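# Load cartons into the flow lane by date

## Task

Put the cartons into the flow lane sorted by their dates, with the oldest date at the front end of the lane.

## Robot and tools

Robots: three identical i2rt Big YAM arms named arm1, arm2 and arm3. Each has six revolute joints, a two-finger parallel gripper and a wrist camera (arm1_cam_wrist, arm2_cam_wrist, arm3_cam_wrist). Two fixed room cameras, cam_a and cam_b, watch the scene. Each foot (base_link) faces along its own +x. Feet in the scene frame (metres, quaternion w,x,y,z): arm1 at (-1.399, -0.834, 0.768), quat (0.518, 0.002, 0.002, -0.855); arm2 at (-0.549, -0.349, 0.753), quat (0.266, -0.006, 0.004, 0.964); arm3 at (0.555, 0.297, 0.850), quat (0.406, 0.001, 0.000, -0.914). The tabletops below the arms are at z=0.720. Reach is roughly 1.0 m from the joint1 axis.

Frame: one shared scene frame, origin on the floor, +z up, metres. The "hand" point sits between the finger pads, about 1 cm behind the tips; the fingers point along the hand's +z and open along its y. hand_target is where the hand would be at the joint targets currently held; under load the hand may stop short. Printed hand positions get less accurate far out.

Tool move: optional keys arm1, arm2, arm3 and cameras. Each arm key holds an object with "joints", "target" (plus optional "speed"), or both. An arm you omit gets nothing new but may still be driving toward an earlier target.
- joints: absolute targets by name. joint1_rad -2.879..2.879 (yaw about foot, positive counter-clockwise from above, 0 points along the foot's +x); joint2_rad 0..3.141 (shoulder, 0 is upper arm back and about level, increasing raises then brings it forward); joint3_rad 0..3.019 (elbow, 0 folded, increasing opens); joint4_rad -1.692..1.57 (hand pitch, positive tips fingers up); joint5_rad -1.57..1.57 (sideways swing, positive to the arm's right); joint6_rad -2.094..2.094 (roll, positive clockwise viewed from behind the hand); gripper_m 0..0.093 (fingertip gap in metres). Done tolerances: ±0.045, ±0.14, ±0.09, ±0.055, ±0.03, ±0.035 rad, and ±0.003 m for the gripper. Joints move at unequal rates, so a joint move can sweep the hand along a wide curve.
- target: one list of seven numbers [x, y, z, qw, qx, qy, qz], an absolute hand pose in the scene frame in metres, same form as the printed "hand" line. The hand travels a straight line from its current hand_target. When target is given, joints may contain only gripper_m, otherwise the call is refused.
- speed: top path speed in m/s, 0.002..0.5, default 0.25; rotation is capped at twice that in rad/s. Only allowed together with target.
Every motion in one call starts at once; all hand paths in a call finish together, paced by the slowest. Paths run 0.5 to 10 s and stop short if longer. Each step the commanded pose is clipped to 100 mm and 20 degrees from the measured hand, then solved by damped IK (position favoured). Expect a centimetre or more of error, lag, and overshoot of speed near full stretch. Paths do not avoid obstacles or other arms. Unknown keys make a call invalid; out-of-range values get it refused, and a refusal cancels the rest of your queued move/wait/finished_scene calls in that scene.
- cameras: list from arm1_cam_wrist, arm2_cam_wrist, arm3_cam_wrist, cam_a, cam_b, all; omitted or ["all"] gives all, [] gives none.

Tool wait: seconds 0..10, plus cameras; nothing new is commanded. zoom_image: camera name and region [x0, y0, x1, y1] in pixels (origin top-left, at most 504x504) of that camera's latest image, which must have been returned. read_manual gives URDF licence texts only. finished_scene takes the current scene number and ends it irreversibly; the cartons must stay correctly ordered without help.

Results: per-arm joint_positions, Joint velocities (rad/s, gripper m/s; "within noise" means still), joint torques (drive output incl. gravity, positive toward larger angle; joints 3 and 4 wrap at ±28 N m), hand and hand_target. The "move" line lists each arm sent motion with "done" or its worst status. "as last shown" arms were not commanded; their status reads "not commanded". "pictures" names the cameras in image order; images can lag the state slightly. Statuses: off_target (stopped away from target, maybe still pushing); time_out (each joint keeps a nearby target and keeps pushing; on_its_own lists those; send the reported positions to relax); not_followed / "joint command not followed" / "pose unreachable" (safety check withheld the targets; gripper part still runs; robot may keep trying); limit_stop_at_motor_heat (resend target). In on_its_own, "held at" is the held target, not the reading.

Gripper: squeezing a hard carton reads up to about 5 mm under its width (some up to 2 mm over). Closed on air reads 0.000 to 0.003. Command about 5 mm below the touch reading for full force; to release, command well above the reading.

Cameras: calibration (K, distortion, T_world_to_cam) was given for each; room cameras may have shifted up to about 2.3 degrees and 9 mm, and are most reliable near image centre. Wrist camera poses depend on reported joints.

Avoid: arms pressing on each other (including one gripper closing on another's fingers), which ends the scene; hard collisions; pushing things off the table or out of the work area; dropping cartons or releasing them while moving; long hard pushes or stretched-out holds that overheat motors (MOTOR HOT at 85 °C, arm goes limp at 100 °C for 30-60 s). Loose items may occasionally get nudged by outside disturbances. Thinking time lets the scene run with the last command held. Smooth, efficient motion is preferred.

Each tool is called after "Call:" as name(argument=value, ...), one argument or row to a line, values as JSON.

## Session

Call:
move(
)

Call:
zoom_image(
  camera="cam_a",
  region=[280, 140, 620, 400],
)

Call:
zoom_image(
  camera="cam_b",
  region=[300, 140, 620, 330],
)

Scene clock: 0.00 s.
Joint torques (N m): no reading
Heat: arm1: hottest joint3_rad 37 °C; arm2: hottest joint3_rad 42 °C; arm3: hottest joint2_rad 37 °C.
Joint velocities: within noise
arm1.joint_positions: joint1_rad=-0.673 joint2_rad=+0.309 joint3_rad=+1.652 joint4_rad=-1.445 joint5_rad=+0.074 joint6_rad=+0.649 gripper_m=+0.09396
arm1.joint_status: not commanded
arm1.hand: x=-1.4166 y=-0.8303 z=+1.4250 quat_wxyz=(-0.314, -0.735, +0.110, +0.590) (m; scene frame)
arm1.hand_target: x=-1.4143 y=-0.8293 z=+1.4309 quat_wxyz=(-0.317, -0.730, +0.109, +0.595) (m; scene frame)
arm1.hand_status: not commanded
arm2.joint_positions: joint1_rad=+0.476 joint2_rad=+0.332 joint3_rad=+1.575 joint4_rad=-1.257 joint5_rad=-0.072 joint6_rad=+0.112 gripper_m=+0.09396
arm2.joint_status: not commanded
arm2.hand: x=-0.6104 y=-0.3497 z=+1.4288 quat_wxyz=(+0.047, +0.714, -0.041, -0.697) (m; scene frame)
arm2.hand_target: x=-0.6039 y=-0.3501 z=+1.4336 quat_wxyz=(+0.046, +0.708, -0.040, -0.704) (m; scene frame)
arm2.hand_status: not commanded
arm3.joint_positions: joint1_rad=-0.550 joint2_rad=+0.600 joint3_rad=+1.480 joint4_rad=-1.361 joint5_rad=+0.227 joint6_rad=+0.219 gripper_m=+0.09396
arm3.joint_status: not commanded
arm3.hand: x=+0.3456 y=+0.2770 z=+1.4325 quat_wxyz=(-0.035, -0.852, +0.030, +0.522) (m; scene frame)
arm3.hand_target: x=+0.3492 y=+0.2781 z=+1.4412 quat_wxyz=(-0.038, -0.846, +0.031, +0.530) (m; scene frame)
arm3.hand_status: not commanded
pictures: arm1_cam_wrist, arm2_cam_wrist, arm3_cam_wrist, cam_a, cam_b
camera_calibration:
arm1_cam_wrist: T_world_to_cam=[[-0.233768, 0.772482, -0.590444, 1.15493], [0.800646, -0.191608, -0.567673, 1.7818], [-0.551651, -0.60544, -0.573693, -0.343166], [0, 0, 0, 1]] pos_world=[-1.34591, -0.758522, 1.49653]
arm2_cam_wrist: T_world_to_cam=[[0.00677818, 0.992873, -0.118983, 0.519388], [0.585577, -0.100392, -0.804376, 1.47966], [-0.810588, -0.0642217, -0.582084, 0.437273], [0, 0, 0, 1]] pos_world=[-0.515525, -0.339059, 1.50653]
arm3_cam_wrist: T_world_to_cam=[[0.0199287, 0.99421, -0.105595, -0.130142], [0.894939, -0.0648257, -0.441454, 0.342875], [-0.445743, -0.0857034, -0.891049, 1.57725], [0, 0, 0, 1]] pos_world=[0.398788, 0.286791, 1.54302]

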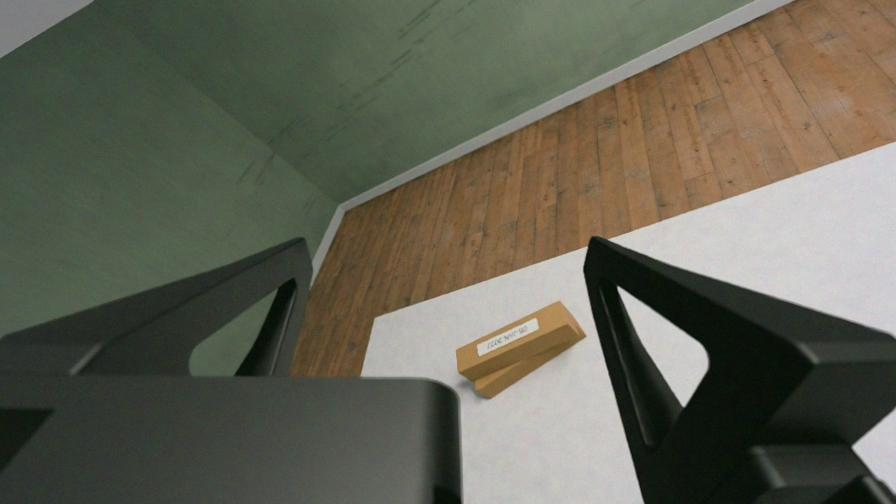

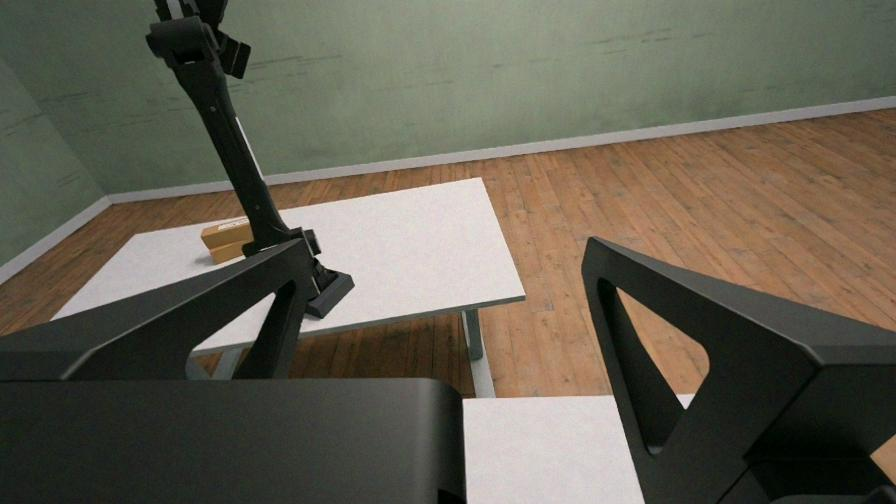

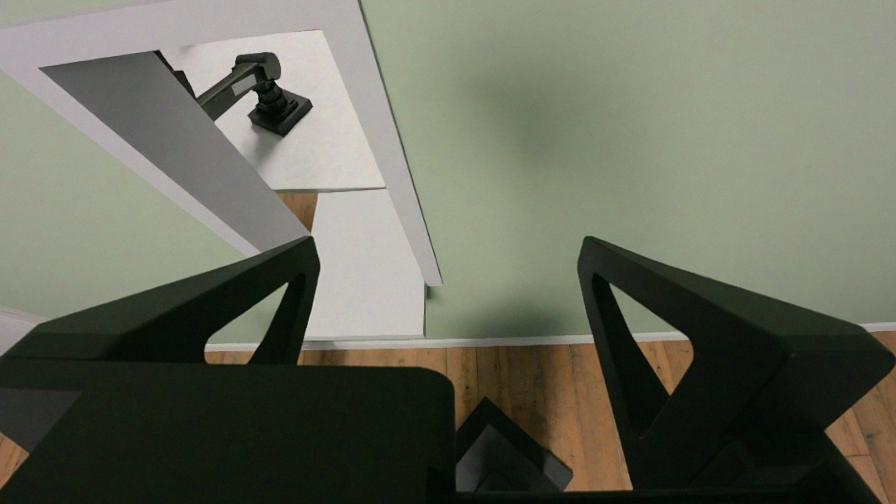

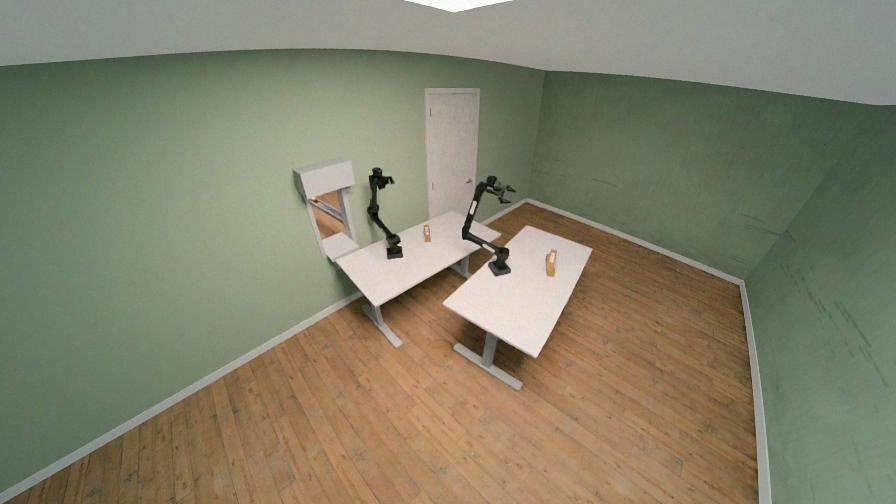

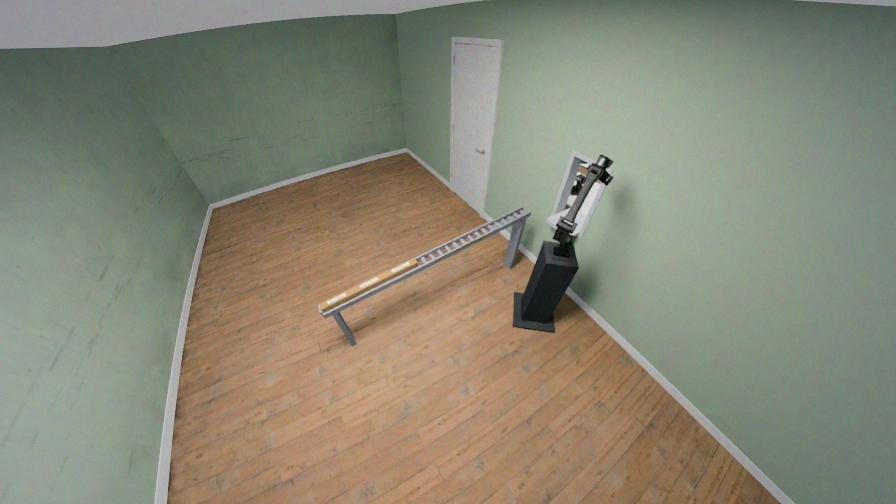

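Scaled by 1.482 from the camera's 896x504 image, which has a finer 1280x720 frame.

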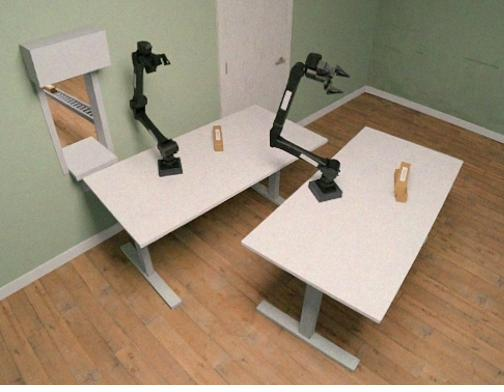

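Scaled by 1.575 from the camera's 896x504 image, which has a finer 1280x720 frame.

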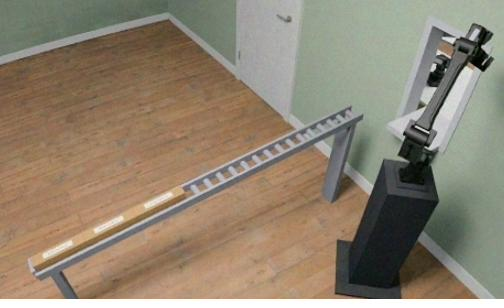

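Call:
move(
  cameras=["arm1_cam_wrist", "cam_a", "cam_b"],
)

Scene clock: 18.60 s.
Joint torques (N m): arm1=[0.79 10.11 4.79 1.8 0.11 -0.02] | arm2=[-0.15 9.82 5.96 2.24 -0.03 -0.03] | arm3=[0.26 2.26 10.58 1.89 0.11 0.05]
Heat: arm1: hottest joint3_rad 38 °C; arm2: hottest joint3_rad 42 °C; arm3: hottest joint3_rad 38 °C.
Joint velocities: within noise
arm1.joint_positions: joint1_rad=-0.673 joint2_rad=+0.309 joint3_rad=+1.652 joint4_rad=-1.445 joint5_rad=+0.074 joint6_rad=+0.649 gripper_m=+0.09396
arm1.joint_status: not commanded
arm1.hand: x=-1.4166 y=-0.8303 z=+1.4250 quat_wxyz=(-0.314, -0.735, +0.110, +0.590) (m; scene frame)
arm1.hand_target: x=-1.4143 y=-0.8293 z=+1.4309 quat_wxyz=(-0.317, -0.730, +0.109, +0.595) (m; scene frame)
arm1.hand_status: not commanded
arm2.joint_positions: joint1_rad=+0.476 joint2_rad=+0.332 joint3_rad=+1.575 joint4_rad=-1.257 joint5_rad=-0.072 joint6_rad=+0.112 gripper_m=+0.09396
arm2.joint_status: not commanded
arm2.hand: x=-0.6104 y=-0.3497 z=+1.4288 quat_wxyz=(+0.047, +0.714, -0.041, -0.697) (m; scene frame)
arm2.hand_target: x=-0.6039 y=-0.3501 z=+1.4336 quat_wxyz=(+0.046, +0.708, -0.040, -0.704) (m; scene frame)
arm2.hand_status: not commanded
arm3.joint_positions: joint1_rad=-0.550 joint2_rad=+0.600 joint3_rad=+1.480 joint4_rad=-1.361 joint5_rad=+0.227 joint6_rad=+0.219 gripper_m=+0.09396
arm3.joint_status: not commanded
arm3.hand: x=+0.3456 y=+0.2770 z=+1.4325 quat_wxyz=(-0.035, -0.852, +0.030, +0.522) (m; scene frame)
arm3.hand_target: x=+0.3492 y=+0.2781 z=+1.4412 quat_wxyz=(-0.038, -0.846, +0.031, +0.530) (m; scene frame)
arm3.hand_status: not commanded
pictures: arm1_cam_wrist, cam_a, cam_b
camera_calibration:
arm1_cam_wrist: T_world_to_cam=[[-0.233768, 0.772482, -0.590444, 1.15493], [0.800646, -0.191608, -0.567673, 1.7818], [-0.551651, -0.60544, -0.573693, -0.343166], [0, 0, 0, 1]] pos_world=[-1.34591, -0.758522, 1.49653]

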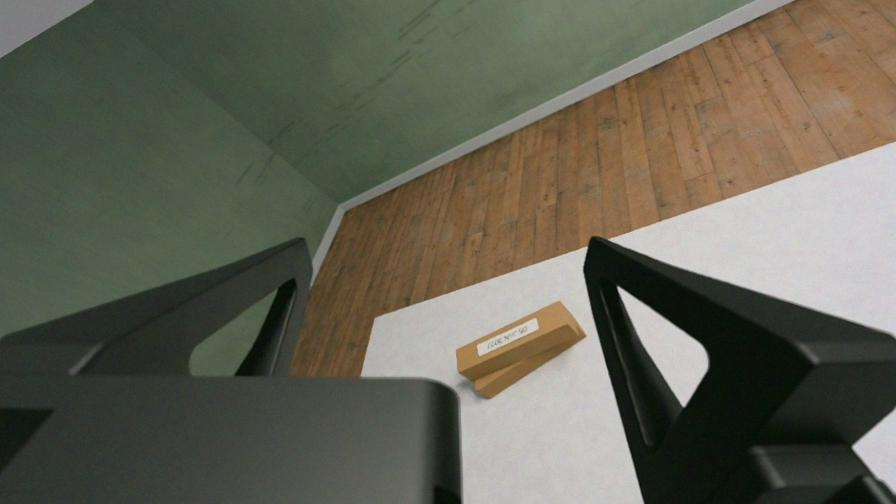

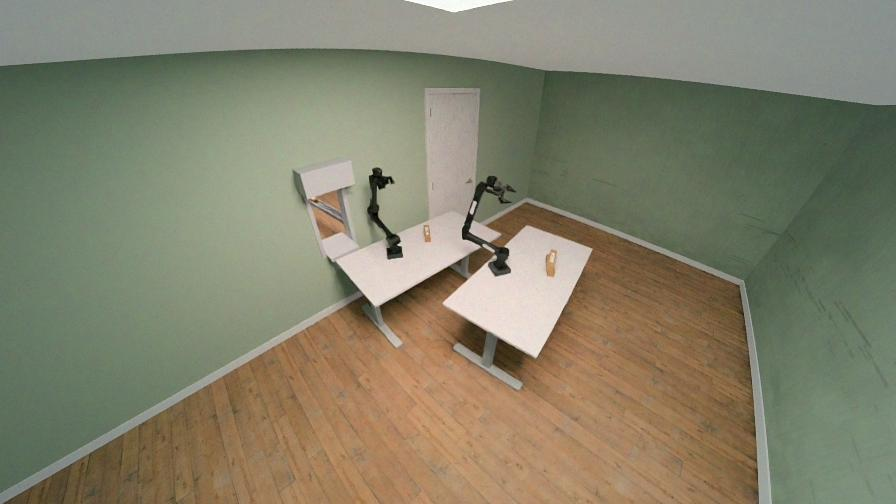

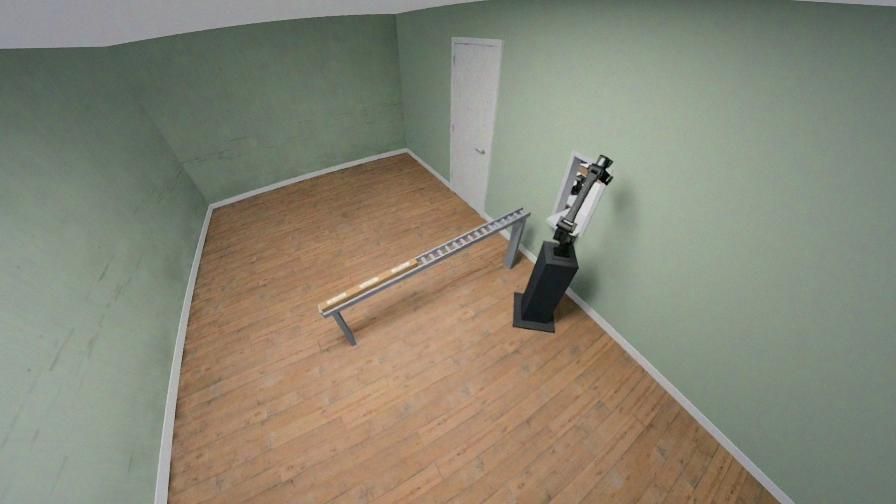

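Call:
zoom_image(
  camera="arm1_cam_wrist",
  region=[440, 290, 600, 410],
)

Call:
zoom_image(
  camera="cam_a",
  region=[400, 210, 580, 290],
)

Scaled by 3.150 from the camera's 896x504 image, which has a finer 1280x720 frame.

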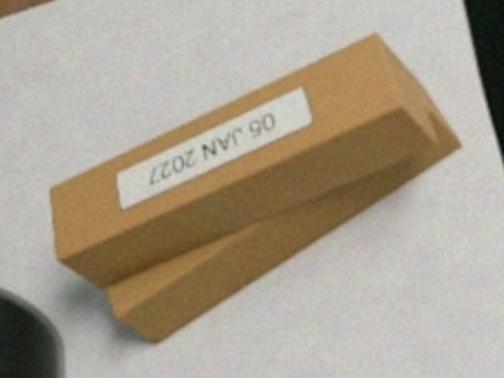

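Scaled by 2.800 from the camera's 896x504 image, which has a finer 1280x720 frame.

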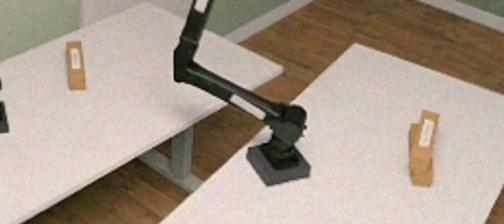

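Call:
move(
  arm1={"joints": {"joint1_rad": -0.175, "joint2_rad": 1.352, "joint3_rad": 1.153, "joint4_rad": -1.362, "joint5_rad": 0.0, "joint6_rad": -1.033}},
  arm2={"joints": {"joint1_rad": 2.29, "joint2_rad": 1.352, "joint3_rad": 1.153, "joint4_rad": -1.362, "joint5_rad": 0.0, "joint6_rad": -0.3}},
  arm3={"joints": {"joint1_rad": 0.4, "joint2_rad": 1.286, "joint3_rad": 0.892, "joint4_rad": -1.167, "joint5_rad": 0.0, "joint6_rad": 1.24}},
  cameras=["arm1_cam_wrist", "arm2_cam_wrist"],
)

Scene clock: 72.63 s.
Joint torques (N m): arm1=[1.55 -10.7 10.19 0.16 -0.07 -0.04] | arm2=[0.38 -8 9.16 0.05 -0.06 -0.11] | arm3=[1.03 -11.75 11.03 0.24 0.12 0.16]
Heat: arm1: hottest joint3_rad 38 °C; arm2: hottest joint3_rad 44 °C; arm3: hottest joint3_rad 41 °C.
move: arm1 done; arm2 done; arm3 done
Joint velocities: within noise
arm1.joint_positions: joint1_rad=-0.188 joint2_rad=+1.346 joint3_rad=+1.130 joint4_rad=-1.364 joint5_rad=+0.001 joint6_rad=-1.024 gripper_m=+0.09399
arm1.joint_status: all done
arm1.hand: x=-1.6319 y=-1.1283 z=+0.9524 quat_wxyz=(+0.001, -0.571, -0.821, -0.008) (m; scene frame)
arm1.hand_target: x=-1.6329 y=-1.1380 z=+0.9591 quat_wxyz=(+0.001, -0.562, -0.827, +0.002) (m; scene frame)
arm1.hand_status: not commanded
arm2.joint_positions: joint1_rad=+2.284 joint2_rad=+1.346 joint3_rad=+1.163 joint4_rad=-1.353 joint5_rad=+0.000 joint6_rad=-0.290 gripper_m=+0.09398
arm2.joint_status: all done
arm2.hand: x=-0.4838 y=-0.7288 z=+0.9579 quat_wxyz=(+0.019, +0.525, +0.850, -0.015) (m; scene frame)
arm2.hand_target: x=-0.4825 y=-0.7236 z=+0.9518 quat_wxyz=(+0.010, +0.519, +0.855, -0.006) (m; scene frame)
arm2.hand_status: not commanded
arm3.joint_positions: joint1_rad=+0.390 joint2_rad=+1.286 joint3_rad=+0.882 joint4_rad=-1.165 joint5_rad=+0.000 joint6_rad=+1.232 gripper_m=+0.09398
arm3.joint_status: all done
arm3.hand: x=+0.4418 y=-0.0152 z=+0.9668 quat_wxyz=(-0.001, -1.000, +0.003, -0.001) (m; scene frame)
arm3.hand_target: x=+0.4437 y=-0.0197 z=+0.9706 quat_wxyz=(-0.005, -1.000, +0.002, +0.001) (m; scene frame)
arm3.hand_status: not commanded
pictures: arm1_cam_wrist, arm2_cam_wrist
camera_calibration:
arm1_cam_wrist: T_world_to_cam=[[-0.935753, -0.350803, -0.0361157, -1.88511], [-0.29275, 0.715608, 0.634194, -0.276509], [-0.196633, 0.604022, -0.77233, 1.21971], [0, 0, 0, 1]] pos_world=[-1.60511, -1.20016, 1.0493]
arm2_cam_wrist: T_world_to_cam=[[-0.892365, -0.450878, 0.0198538, -0.78135], [-0.37447, 0.764261, 0.525049, -0.119145], [-0.251907, 0.461101, -0.85084, 1.15201], [0, 0, 0, 1]] pos_world=[-0.451667, -0.792428, 1.05825]

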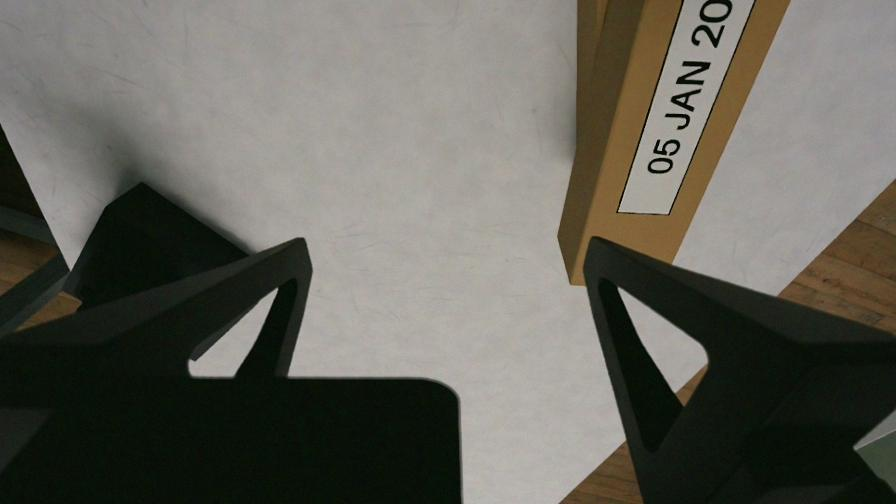

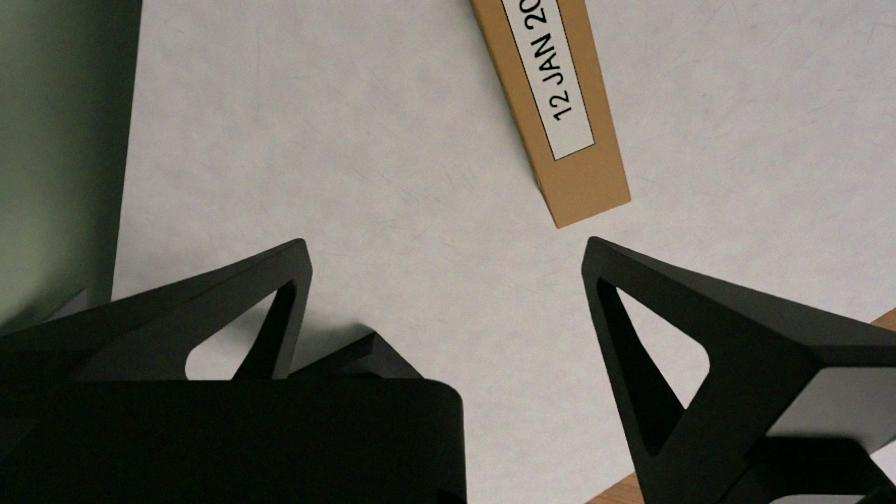

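Call:
move(
  arm1={"target": [-1.733, -1.176, 0.93, 0, 0.5671, 0.8237, 0]},
  arm2={"target": [-0.540, -0.790, 0.94, 0, 0.3223, 0.9466, 0]},
  cameras=["arm1_cam_wrist", "arm2_cam_wrist"],
)

Scene clock: 111.97 s.
Joint torques (N m): arm1=[-0.26 -14.92 12.29 0.28 -0.09 -0.05] | arm2=[-0.67 -9.82 14.26 -0.06 -0.18 -0.19] | arm3=[0.97 -11.63 11.03 0.27 0.13 0.17]
Heat: arm1: hottest joint3_rad 41 °C; arm2: hottest joint3_rad 49 °C; arm3: hottest joint3_rad 42 °C.
move: arm1 off_target; arm2 off_target
Joint velocities: within noise
arm1.joint_positions: joint1_rad=-0.278 joint2_rad=+1.606 joint3_rad=+1.306 joint4_rad=-1.321 joint5_rad=+0.000 joint6_rad=-1.131 gripper_m=+0.09399
arm1.joint_status: not commanded
arm1.hand: x=-1.7129 y=-1.1647 z=+0.9132 quat_wxyz=(-0.003, -0.564, -0.825, -0.028) (m; scene frame)
arm1.hand_target: x=-1.7322 y=-1.1750 z=+0.9305 quat_wxyz=(+0.000, -0.567, -0.824, +0.000) (m; scene frame)
arm1.hand_status: off_target (0.029 m and 3.2 deg from the pose sent, 0.114 m and 1.1 deg at the start)
arm2.joint_positions: joint1_rad=+2.147 joint2_rad=+1.507 joint3_rad=+1.242 joint4_rad=-1.354 joint5_rad=+0.011 joint6_rad=-0.874 gripper_m=+0.09398
arm2.joint_status: not commanded
arm2.hand: x=-0.5372 y=-0.7692 z=+0.9252 quat_wxyz=(-0.008, +0.324, +0.946, +0.016) (m; scene frame)
arm2.hand_target: x=-0.5401 y=-0.7889 z=+0.9400 quat_wxyz=(+0.000, +0.322, +0.947, +0.000) (m; scene frame)
arm2.hand_status: off_target (0.026 m and 2.1 deg from the pose sent, 0.085 m and 26.0 deg at the start)
arm3: as last shown
pictures: arm1_cam_wrist, arm2_cam_wrist
camera_calibration:
arm1_cam_wrist: T_world_to_cam=[[-0.928258, -0.364396, -0.0745173, -1.94309], [-0.323608, 0.692505, 0.644759, -0.338777], [-0.183344, 0.622617, -0.760745, 1.22934], [0, 0, 0, 1]] pos_world=[-1.68793, -1.23886, 1.00885]
arm2_cam_wrist: T_world_to_cam=[[-0.608693, -0.793297, -0.0131314, -0.92706], [-0.647779, 0.487345, 0.585558, -0.506881], [-0.458122, 0.364931, -0.810524, 0.907476], [0, 0, 0, 1]] pos_world=[-0.476907, -0.819575, 1.02017]

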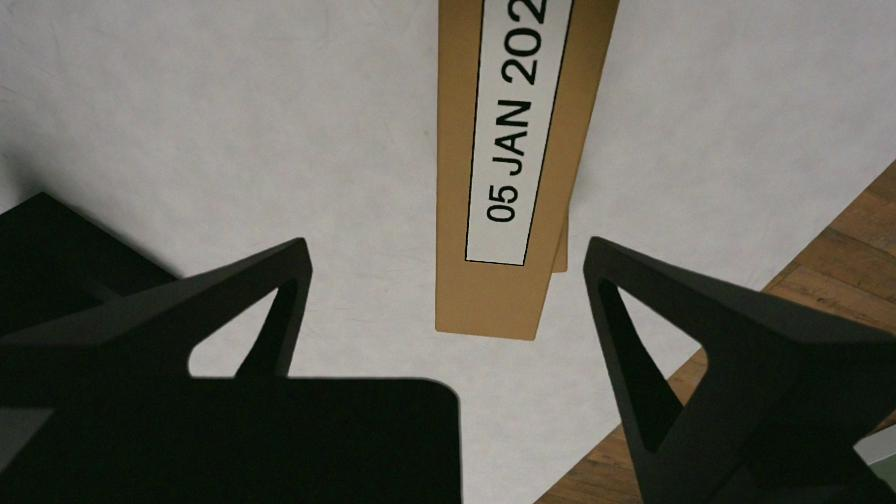

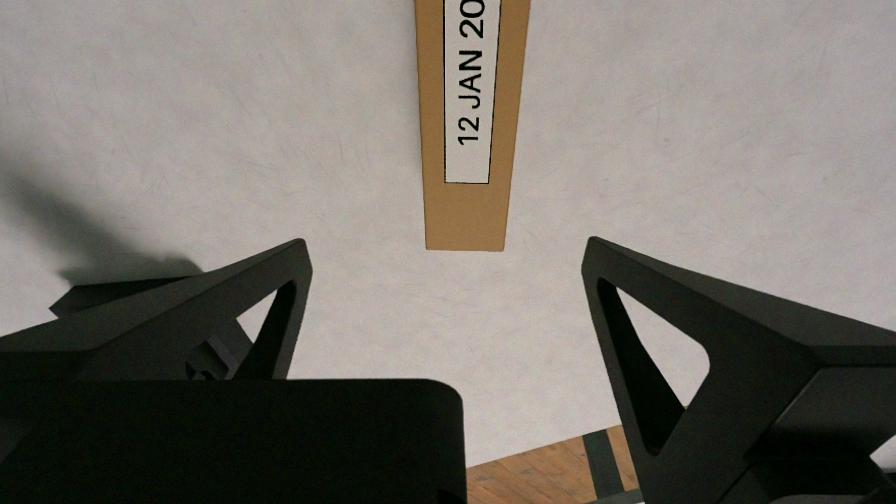

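Call:
zoom_image(
  camera="arm1_cam_wrist",
  region=[400, 0, 650, 360],
)

Call:
zoom_image(
  camera="arm2_cam_wrist",
  region=[400, 0, 550, 260],
)

Scaled by 1.400 from the camera's 896x504 image, which has a finer 1280x720 frame.

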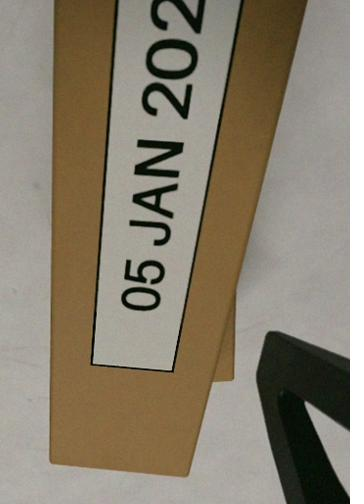

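Scaled by 1.938 from the camera's 896x504 image, which has a finer 1280x720 frame.

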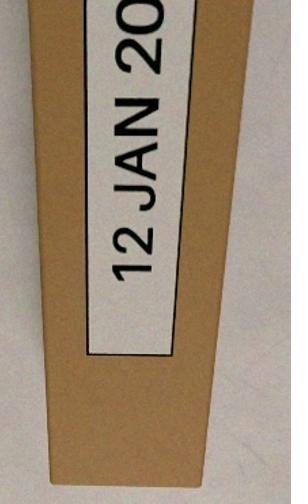

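Call:
move(
  arm1={"target": [-1.7266, -1.184, 0.893, 0, 0.5729, 0.8196, 0]},
  arm2={"target": [-0.485, -0.835, 0.945, 0, 0.3223, 0.9466, 0]},
  cameras=["arm1_cam_wrist", "arm2_cam_wrist"],
)

Scene clock: 144.17 s.
Joint torques (N m): arm1=[1.08 -15.38 8.32 0.49 -0.11 0.11] | arm2=[-0.21 -11.81 14.38 -0.18 -0.03 0.07] | arm3=[1.03 -11.69 11.03 0.28 0.12 0.15]
Heat: arm1: hottest joint3_rad 47 °C; arm2: hottest joint3_rad 58 °C; arm3: hottest joint3_rad 43 °C.
move: arm1 done; arm2 off_target
Joint velocities: within noise
arm1.joint_positions: joint1_rad=-0.278 joint2_rad=+1.641 joint3_rad=+1.298 joint4_rad=-1.232 joint5_rad=+0.000 joint6_rad=-1.113 gripper_m=+0.09399
arm1.joint_status: not commanded
arm1.hand: x=-1.7261 y=-1.1787 z=+0.8941 quat_wxyz=(+0.000, -0.572, -0.820, -0.005) (m; scene frame)
arm1.hand_target: x=-1.7266 y=-1.1839 z=+0.8930 quat_wxyz=(+0.000, -0.573, -0.820, +0.000) (m; scene frame)
arm1.hand_status: done (0.005 m and 0.6 deg from the pose sent, 0.031 m and 3.4 deg at the start)
arm2.joint_positions: joint1_rad=+2.248 joint2_rad=+1.629 joint3_rad=+1.401 joint4_rad=-1.386 joint5_rad=+0.006 joint6_rad=-0.789 gripper_m=+0.09398
arm2.joint_status: not commanded
arm2.hand: x=-0.4868 y=-0.8158 z=+0.9316 quat_wxyz=(-0.006, +0.316, +0.949, +0.014) (m; scene frame)
arm2.hand_target: x=-0.4852 y=-0.8340 z=+0.9451 quat_wxyz=(+0.000, +0.322, +0.947, +0.000) (m; scene frame)
arm2.hand_status: off_target (0.023 m and 1.9 deg from the pose sent, 0.086 m and 2.0 deg at the start)
arm3: as last shown
pictures: arm1_cam_wrist, arm2_cam_wrist
camera_calibration:
arm1_cam_wrist: T_world_to_cam=[[-0.936341, -0.349531, -0.0330861, -1.99539], [-0.290743, 0.719115, 0.631143, -0.220727], [-0.196811, 0.600584, -0.774961, 1.18458], [0, 0, 0, 1]] pos_world=[-1.6994, -1.25016, 0.991292]
arm2_cam_wrist: T_world_to_cam=[[-0.596034, -0.802891, -0.0104959, -0.937328], [-0.656349, 0.479634, 0.582372, -0.462766], [-0.462547, 0.354002, -0.812855, 0.943712], [0, 0, 0, 1]] pos_world=[-0.425905, -0.86469, 1.02676]

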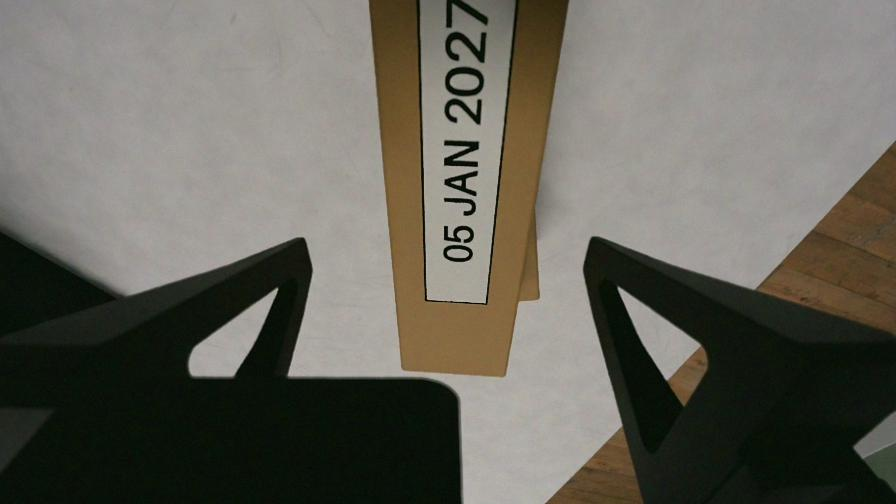

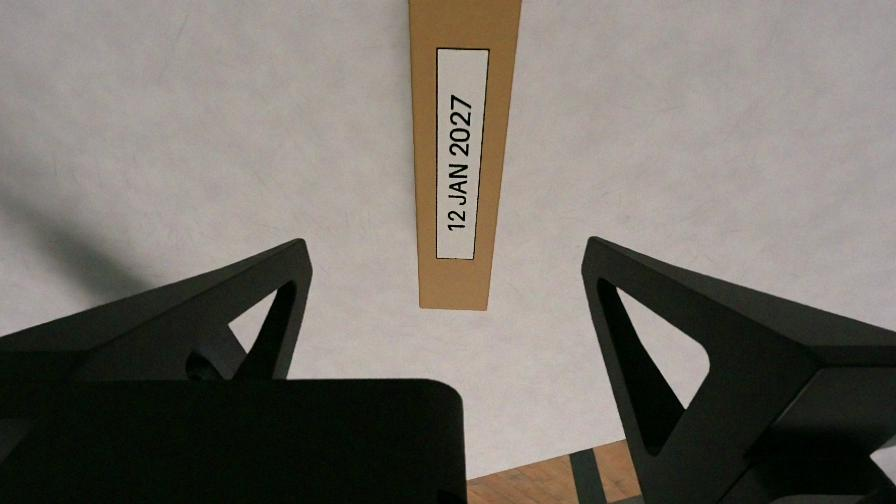

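Call:
move(
  arm1={"target": [-1.7293, -1.187, 0.872, 0, 0.5729, 0.8196, 0]},
  arm2={"joints": {"joint1_rad": 1.56, "joint2_rad": 0.45, "joint3_rad": 1.5, "joint4_rad": -1.3, "joint5_rad": 0.0, "joint6_rad": -0.9}},
  cameras=["arm1_cam_wrist"],
)

Scene clock: 160.37 s.
Joint torques (N m): arm1=[1.03 -15.79 8.14 0.51 -0.11 0.12] | arm2=[-0.85 7 7.15 2.24 -0.09 -0.05] | arm3=[0.79 -11.63 10.95 0.27 0.12 0.15]
Heat: arm1: hottest joint3_rad 45 °C; arm2: hottest joint3_rad 57 °C; arm3: hottest joint3_rad 43 °C.
move: arm1 done; arm2 done
Joint velocities: within noise
arm1.joint_positions: joint1_rad=-0.278 joint2_rad=+1.673 joint3_rad=+1.278 joint4_rad=-1.182 joint5_rad=+0.000 joint6_rad=-1.112 gripper_m=+0.09399
arm1.joint_status: not commanded
arm1.hand: x=-1.7289 y=-1.1815 z=+0.8724 quat_wxyz=(+0.000, -0.572, -0.820, -0.006) (m; scene frame)
arm1.hand_target: x=-1.7293 y=-1.1869 z=+0.8720 quat_wxyz=(+0.000, -0.573, -0.820, +0.000) (m; scene frame)
arm1.hand_status: done (0.006 m and 0.7 deg from the pose sent, 0.024 m and 0.6 deg at the start)
arm2.joint_positions: joint1_rad=+1.571 joint2_rad=+0.449 joint3_rad=+1.496 joint4_rad=-1.302 joint5_rad=+0.001 joint6_rad=-0.889 gripper_m=+0.09399
arm2.joint_status: all done
arm2.hand: x=-0.6265 y=-0.4610 z=+1.3784 quat_wxyz=(+0.049, +0.457, +0.644, -0.611) (m; scene frame)
arm2.hand_target: x=-0.6274 y=-0.4599 z=+1.3804 quat_wxyz=(+0.043, +0.455, +0.643, -0.614) (m; scene frame)
arm2.hand_status: not commanded
arm3: as last shown
pictures: arm1_cam_wrist
camera_calibration:
arm1_cam_wrist: T_world_to_cam=[[-0.936449, -0.349104, -0.0344899, -1.99813], [-0.291126, 0.718525, 0.631639, -0.207662], [-0.195726, 0.601538, -0.774495, 1.17153], [0, 0, 0, 1]] pos_world=[-1.7023, -1.25306, 0.969593]

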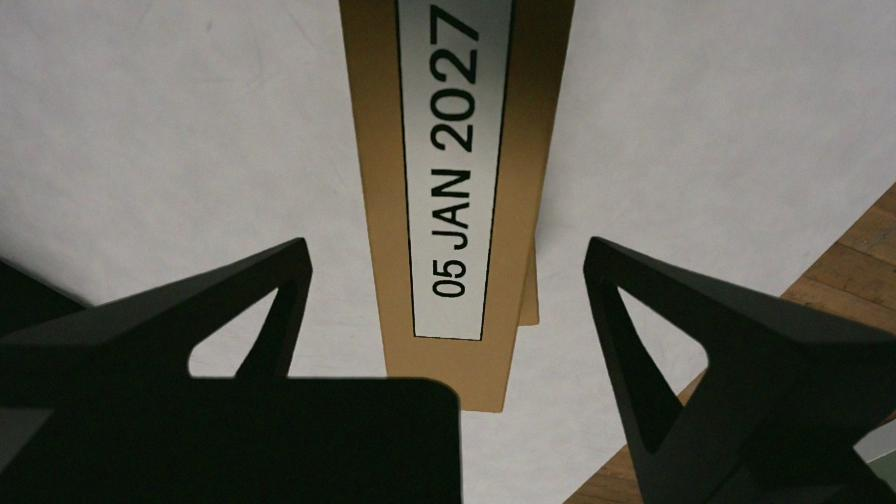

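Call:
move(
  arm1={"target": [-1.7298, -1.187, 0.845, 0, 0.5729, 0.8196, 0], "speed": 0.15},
  cameras=["arm1_cam_wrist"],
)

Call:
move(
  arm1={"target": [-1.7298, -1.187, 0.827, 0, 0.5729, 0.8196, 0], "speed": 0.1},
  cameras=["arm1_cam_wrist"],
)

Scene clock: 165.40 s.
Joint torques (N m): arm1=[0.97 -15.97 7.95 0.49 -0.11 0.11] | arm2=[-0.85 7.41 7.06 2.24 -0.1 -0.06] | arm3=[1.32 -11.63 11.02 0.25 0.11 0.15]
Heat: arm1: hottest joint3_rad 44 °C; arm2: hottest joint3_rad 56 °C; arm3: hottest joint3_rad 43 °C.
move: arm1 done
Joint velocities: within noise
arm1.joint_positions: joint1_rad=-0.278 joint2_rad=+1.704 joint3_rad=+1.241 joint4_rad=-1.114 joint5_rad=+0.000 joint6_rad=-1.112 gripper_m=+0.09399
arm1.joint_status: not commanded
arm1.hand: x=-1.7291 y=-1.1817 z=+0.8454 quat_wxyz=(+0.000, -0.572, -0.820, -0.006) (m; scene frame)
arm1.hand_target: x=-1.7298 y=-1.1869 z=+0.8449 quat_wxyz=(+0.000, -0.573, -0.820, +0.000) (m; scene frame)
arm1.hand_status: done (0.005 m and 0.7 deg from the pose sent, 0.028 m and 0.7 deg at the start)
arm2, arm3: as last shown
arm2.hand: x=-0.6266 y=-0.4610 z=+1.3784 quat_wxyz=(+0.049, +0.457, +0.644, -0.611) (m; scene frame)
arm2.hand_target: x=-0.6274 y=-0.4598 z=+1.3804 quat_wxyz=(+0.043, +0.455, +0.643, -0.614) (m; scene frame)
pictures: arm1_cam_wrist
camera_calibration:
arm1_cam_wrist: T_world_to_cam=[[-0.936565, -0.348759, -0.0348226, -1.9989], [-0.291028, 0.718453, 0.631766, -0.190524], [-0.195316, 0.601824, -0.774376, 1.15168], [0, 0, 0, 1]] pos_world=[-1.7026, -1.25336, 0.942594]

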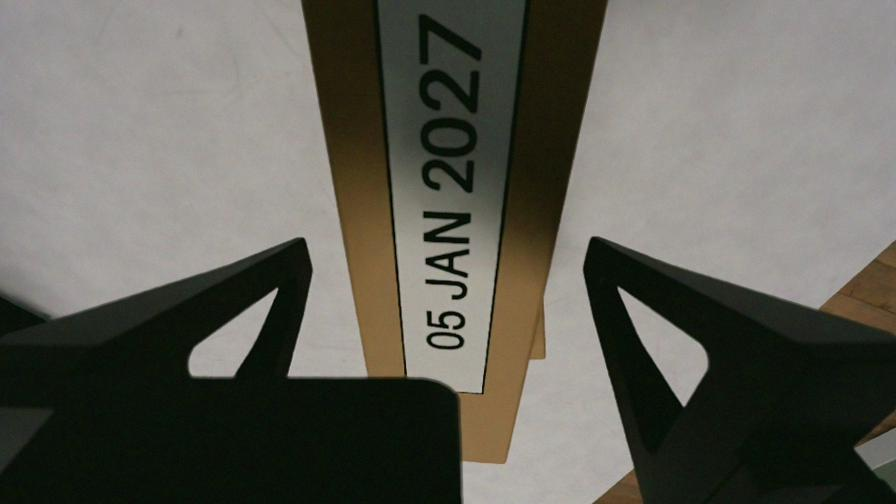

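Scene clock: 166.43 s.
Joint torques (N m): arm1=[1.03 -15.91 7.57 0.51 -0.11 0.11] | arm2=[-0.85 7.47 7.06 2.24 -0.1 -0.05] | arm3=[1.2 -11.75 11.03 0.2 0.12 0.14]
Heat: arm1: hottest joint3_rad 44 °C; arm2: hottest joint3_rad 56 °C; arm3: hottest joint3_rad 43 °C.
move: arm1 done
Joint velocities: within noise
arm1.joint_positions: joint1_rad=-0.278 joint2_rad=+1.723 joint3_rad=+1.219 joint4_rad=-1.069 joint5_rad=+0.000 joint6_rad=-1.112 gripper_m=+0.09399
arm1.joint_status: not commanded
arm1.hand: x=-1.7296 y=-1.1822 z=+0.8289 quat_wxyz=(+0.000, -0.572, -0.820, -0.004) (m; scene frame)
arm1.hand_target: x=-1.7298 y=-1.1869 z=+0.8271 quat_wxyz=(+0.000, -0.573, -0.820, +0.000) (m; scene frame)
arm1.hand_status: done (0.005 m and 0.5 deg from the pose sent, 0.019 m and 0.7 deg at the start)
arm2, arm3: as last shown
pictures: arm1_cam_wrist
camera_calibration:
arm1_cam_wrist: T_world_to_cam=[[-0.936643, -0.348842, -0.0317605, -2.0028], [-0.289545, 0.720012, 0.630671, -0.174581], [-0.197136, 0.59991, -0.7754, 1.13451], [0, 0, 0, 1]] pos_world=[-1.7028, -1.25356, 0.92619]

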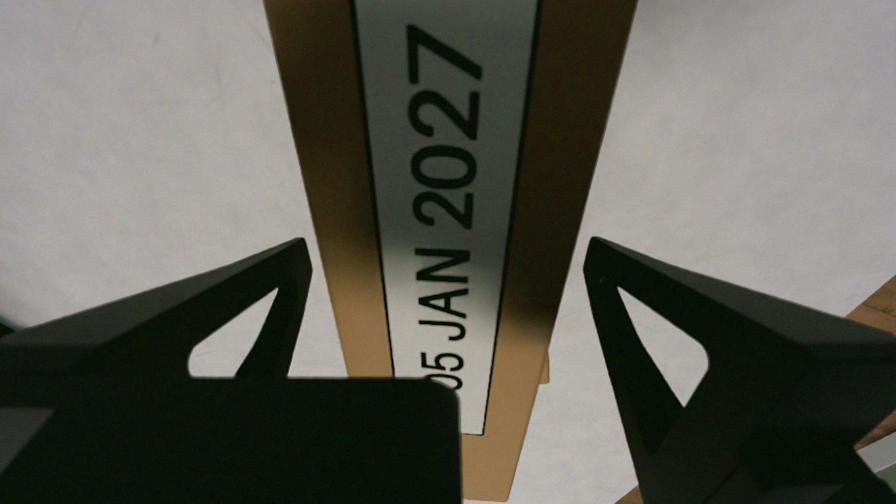

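Call:
move(
  arm1={"joints": {"gripper_m": 0.052}},
  cameras=[],
)

Call:
move(
  arm1={"target": [-1.718, -1.172, 0.90, 0, 0.5729, 0.8196, 0], "speed": 0.15},
  cameras=["arm1_cam_wrist"],
)

Scene clock: 170.07 s.
Joint torques (N m): arm1=[0.97 -15.91 7.61 0.5 -0.07 0.11] | arm2=[-0.79 7.47 7.05 2.24 -0.1 -0.05] | arm3=[1.14 -11.69 11.02 0.28 0.13 0.14]
Heat: arm1: hottest joint3_rad 44 °C; arm2: hottest joint3_rad 55 °C; arm3: hottest joint3_rad 43 °C.
move: arm1 off_target
Joint velocities: within noise
arm1.joint_positions: joint1_rad=-0.278 joint2_rad=+1.723 joint3_rad=+1.219 joint4_rad=-1.069 joint5_rad=-0.001 joint6_rad=-1.112 gripper_m=+0.06011
arm1.joint_status: gripper_m off_target (ended at +0.06015, target +0.05200)
arm1.hand: x=-1.7295 y=-1.1823 z=+0.8289 quat_wxyz=(+0.000, -0.572, -0.820, -0.004) (m; scene frame)
arm1.hand_target: x=-1.7298 y=-1.1869 z=+0.8271 quat_wxyz=(+0.000, -0.573, -0.820, +0.000) (m; scene frame)
arm1.hand_status: not commanded
arm2, arm3: as last shown
pictures: none
No camera images: "cameras" was empty.

Scene clock: 171.40 s.
Joint torques (N m): arm1=[0.79 -16.79 11.3 -0.43 -0.05 0.05] | arm2=[-0.79 7.53 7.06 2.24 -0.1 -0.05] | arm3=[1.14 -11.63 10.99 0.25 0.13 0.14]
Heat: arm1: hottest joint3_rad 44 °C; arm2: hottest joint3_rad 55 °C; arm3: hottest joint3_rad 43 °C.
move: arm1 off_target
Joint velocities: within noise
arm1.joint_positions: joint1_rad=-0.278 joint2_rad=+1.631 joint3_rad=+1.219 joint4_rad=-1.216 joint5_rad=-0.002 joint6_rad=-1.111 gripper_m=+0.06011
arm1.joint_status: not commanded
arm1.hand: x=-1.7076 y=-1.1595 z=+0.8709 quat_wxyz=(-0.004, -0.573, -0.819, -0.031) (m; scene frame)
arm1.hand_target: x=-1.7172 y=-1.1711 z=+0.9000 quat_wxyz=(+0.000, -0.573, -0.820, +0.000) (m; scene frame)
arm1.hand_status: off_target (0.033 m and 3.6 deg from the pose sent, 0.073 m and 0.5 deg at the start)
arm2, arm3: as last shown
pictures: arm1_cam_wrist
camera_calibration:
arm1_cam_wrist: T_world_to_cam=[[-0.935065, -0.345076, -0.0810899, -1.92297], [-0.312835, 0.695763, 0.646567, -0.292883], [-0.166696, 0.62995, -0.758535, 1.2299], [0, 0, 0, 1]] pos_world=[-1.68471, -1.23457, 0.966356]

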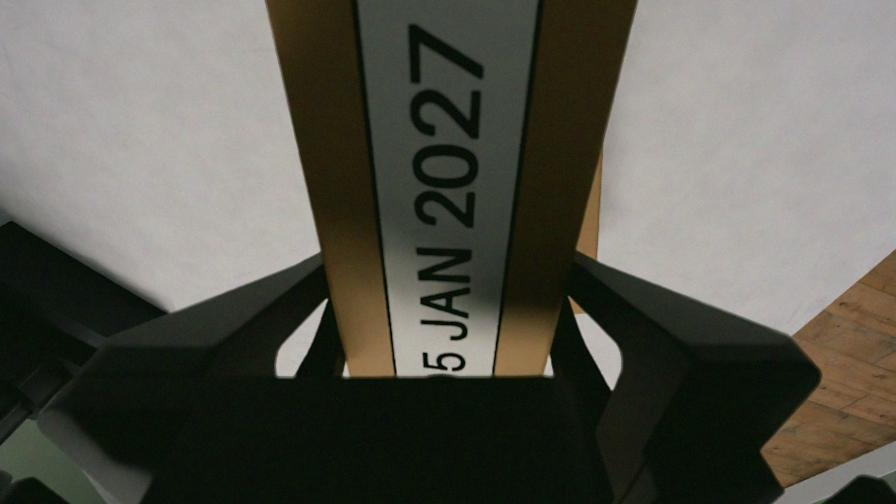

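Call:
move(
  arm1={"joints": {"joint1_rad": 0.15, "joint2_rad": 1.45, "joint3_rad": 1.4, "joint4_rad": -1.52, "joint6_rad": -0.69}},
  cameras=["arm1_cam_wrist"],
)

Scene clock: 181.83 s.
Joint torques (N m): arm1=[0.44 -15.5 12.3 -0.34 -0.02 0.11] | arm2=[-0.85 7.53 7.08 2.24 -0.1 -0.05] | arm3=[1.08 -11.63 10.95 0.28 0.12 0.14]
Heat: arm1: hottest joint3_rad 44 °C; arm2: hottest joint3_rad 53 °C; arm3: hottest joint3_rad 43 °C.
move: arm1 done
Joint velocities: within noise
arm1.joint_positions: joint1_rad=+0.155 joint2_rad=+1.467 joint3_rad=+1.351 joint4_rad=-1.510 joint5_rad=-0.001 joint6_rad=-0.698 gripper_m=+0.06011
arm1.joint_status: all done
arm1.hand: x=-1.5325 y=-1.2293 z=+0.9896 quat_wxyz=(+0.007, -0.564, -0.825, -0.030) (m; scene frame)
arm1.hand_target: x=-1.5375 y=-1.2375 z=+1.0148 quat_wxyz=(-0.001, -0.570, -0.822, -0.003) (m; scene frame)
arm1.hand_status: not commanded
arm2: as last shown
arm3.joint_positions: joint1_rad=+0.390 joint2_rad=+1.286 joint3_rad=+0.882 joint4_rad=-1.165 joint5_rad=+0.000 joint6_rad=+1.232 gripper_m=+0.09398
arm3.joint_status: not commanded
arm3.hand: x=+0.4418 y=-0.0152 z=+0.9668 quat_wxyz=(-0.001, -1.000, +0.003, -0.001) (m; scene frame)
arm3.hand_target: x=+0.4437 y=-0.0197 z=+0.9706 quat_wxyz=(-0.005, -1.000, +0.002, +0.001) (m; scene frame)
arm3.hand_status: not commanded
pictures: arm1_cam_wrist
camera_calibration:
arm1_cam_wrist: T_world_to_cam=[[-0.928888, -0.364577, -0.0652033, -1.80389], [-0.314098, 0.682188, 0.660274, -0.298424], [-0.19624, 0.6338, -0.748189, 1.34235], [0, 0, 0, 1]] pos_world=[-1.50593, -1.30486, 1.08375]

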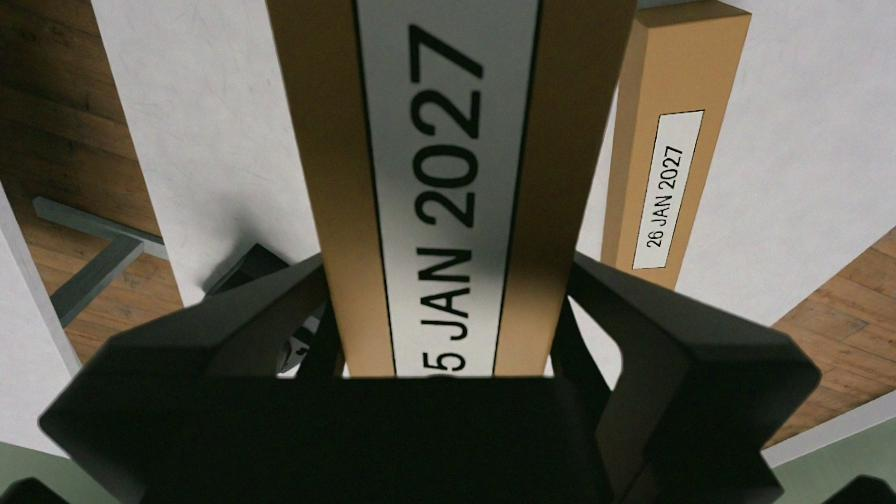

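Call:
move(
  arm1={"joints": {"joint1_rad": 2.11, "joint2_rad": 1.5, "joint3_rad": 1.42, "joint4_rad": -1.49, "joint6_rad": 1.276}},
  cameras=["arm1_cam_wrist"],
)

Scene clock: 190.83 s.
Joint torques (N m): arm1=[1.61 -16.97 12.82 -0.32 0.23 0.13] | arm2=[-0.85 7.41 7.06 2.25 -0.1 -0.05] | arm3=[0.85 -11.99 10.97 0.25 0.13 0.15]
Heat: arm1: hottest joint3_rad 46 °C; arm2: hottest joint3_rad 52 °C; arm3: hottest joint3_rad 43 °C.
move: arm1 done
Joint velocities: within noise
arm1.joint_positions: joint1_rad=+2.104 joint2_rad=+1.532 joint3_rad=+1.363 joint4_rad=-1.482 joint5_rad=-0.004 joint6_rad=+1.266 gripper_m=+0.06011
arm1.joint_status: all done
arm1.hand: x=-0.9678 y=-0.8122 z=+0.9712 quat_wxyz=(+0.033, -0.570, -0.821, +0.020) (m; scene frame)
arm1.hand_target: x=-0.9561 y=-0.8096 z=+1.0055 quat_wxyz=(+0.001, -0.572, -0.820, -0.004) (m; scene frame)
arm1.hand_status: not commanded
arm2, arm3: as last shown
arm2.hand_target: x=-0.6274 y=-0.4599 z=+1.3804 quat_wxyz=(+0.043, +0.455, +0.643, -0.614) (m; scene frame)
pictures: arm1_cam_wrist
camera_calibration:
arm1_cam_wrist: T_world_to_cam=[[-0.934324, -0.353479, 0.0457379, -1.23251], [-0.240572, 0.720098, 0.650834, -0.282246], [-0.262992, 0.597086, -0.757841, 1.09002], [0, 0, 0, 1]] pos_world=[-0.932795, -0.883257, 1.06613]

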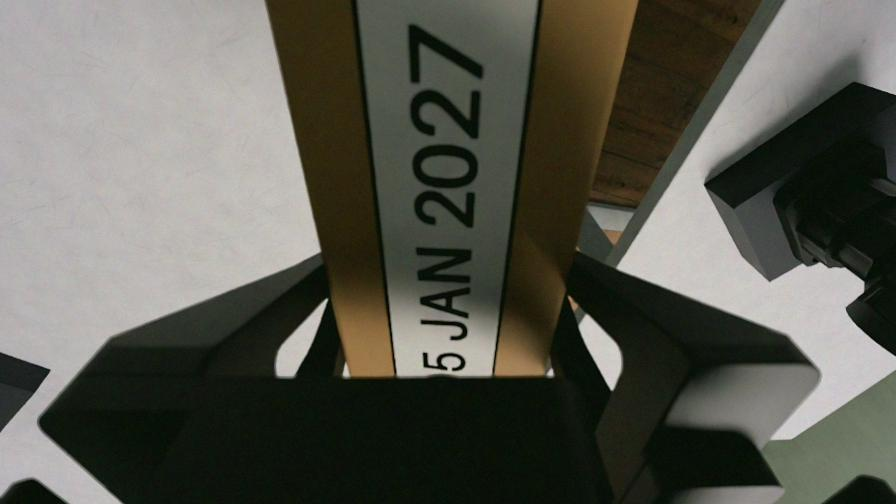

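Call:
move(
  arm1={"target": [-0.822, -0.800, 0.87, 0, 0.5729, 0.8196, 0]},
  cameras=[],
)

Call:
move(
  arm1={"target": [-0.825, -0.800, 0.82, 0, 0.5729, 0.8196, 0]},
  cameras=["arm1_cam_wrist"],
)

Scene clock: 197.70 s.
Joint torques (N m): arm1=[1.61 -22.42 13.07 0.05 0.33 0.15] | arm2=[-0.91 7.47 7.05 2.24 -0.1 -0.05] | arm3=[1.03 -11.75 10.97 0.31 0.12 0.14]
Heat: arm1: hottest joint3_rad 47 °C; arm2: hottest joint3_rad 51 °C; arm3: hottest joint3_rad 43 °C.
move: arm1 off_target
Joint velocities: within noise
arm1.joint_positions: joint1_rad=+2.104 joint2_rad=+1.937 joint3_rad=+1.528 joint4_rad=-1.264 joint5_rad=+0.001 joint6_rad=+1.272 gripper_m=+0.06011
arm1.joint_status: not commanded
arm1.hand: x=-0.8535 y=-0.8063 z=+0.8321 quat_wxyz=(+0.041, -0.572, -0.819, +0.029) (m; scene frame)
arm1.hand_target: x=-0.8250 y=-0.8001 z=+0.8709 quat_wxyz=(+0.000, -0.573, -0.820, +0.000) (m; scene frame)
arm1.hand_status: off_target (0.050 m and 5.8 deg from the pose sent, 0.178 m and 4.5 deg at the start)
arm2, arm3: as last shown
pictures: none
No camera images: "cameras" was empty.

Scene clock: 198.83 s.
Joint torques (N m): arm1=[1.55 -23.24 8.9 0.23 0.33 0.14] | arm2=[-0.85 7.41 7.06 2.24 -0.1 -0.05] | arm3=[1.03 -12.04 11 0.27 0.11 0.15]
Heat: arm1: hottest joint3_rad 47 °C; arm2: hottest joint3_rad 51 °C; arm3: hottest joint3_rad 43 °C.
move: arm1 off_target
Joint velocities: within noise
arm1.joint_positions: joint1_rad=+2.104 joint2_rad=+1.987 joint3_rad=+1.510 joint4_rad=-1.151 joint5_rad=+0.001 joint6_rad=+1.273 gripper_m=+0.06012
arm1.joint_status: not commanded
arm1.hand: x=-0.8374 y=-0.8053 z=+0.7975 quat_wxyz=(+0.023, -0.573, -0.819, +0.015) (m; scene frame)
arm1.hand_target: x=-0.8256 y=-0.8000 z=+0.8202 quat_wxyz=(+0.000, -0.573, -0.820, +0.000) (m; scene frame)
arm1.hand_status: off_target (0.026 m and 3.2 deg from the pose sent, 0.032 m and 5.8 deg at the start)
arm2.joint_positions: joint1_rad=+1.571 joint2_rad=+0.449 joint3_rad=+1.496 joint4_rad=-1.302 joint5_rad=+0.001 joint6_rad=-0.889 gripper_m=+0.09399
arm2.joint_status: not commanded
arm2.hand: x=-0.6266 y=-0.4610 z=+1.3784 quat_wxyz=(+0.049, +0.457, +0.644, -0.611) (m; scene frame)
arm2.hand_target: x=-0.6274 y=-0.4599 z=+1.3804 quat_wxyz=(+0.043, +0.455, +0.643, -0.614) (m; scene frame)
arm2.hand_status: not commanded
arm3: as last shown
pictures: arm1_cam_wrist
camera_calibration:
arm1_cam_wrist: T_world_to_cam=[[-0.937313, -0.347436, 0.0270691, -1.08303], [-0.249968, 0.724419, 0.642443, -0.140475], [-0.242817, 0.595404, -0.765855, 1.01047], [0, 0, 0, 1]] pos_world=[-0.804891, -0.876161, 0.893441]

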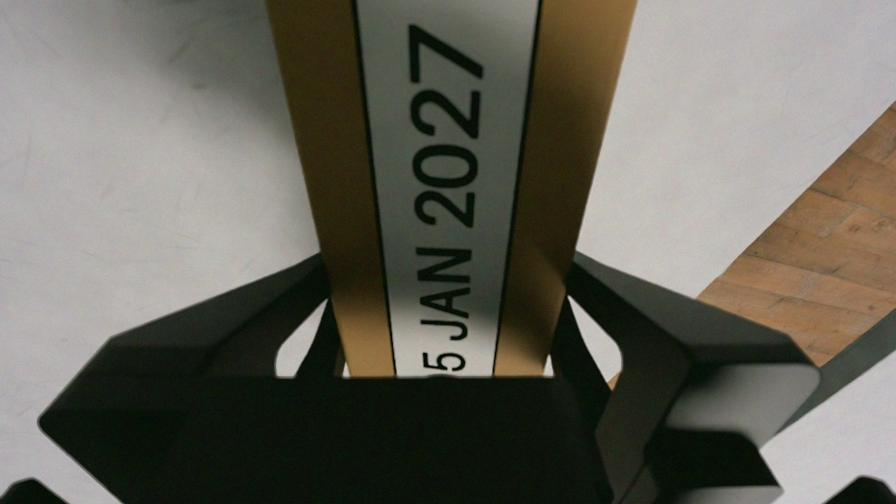

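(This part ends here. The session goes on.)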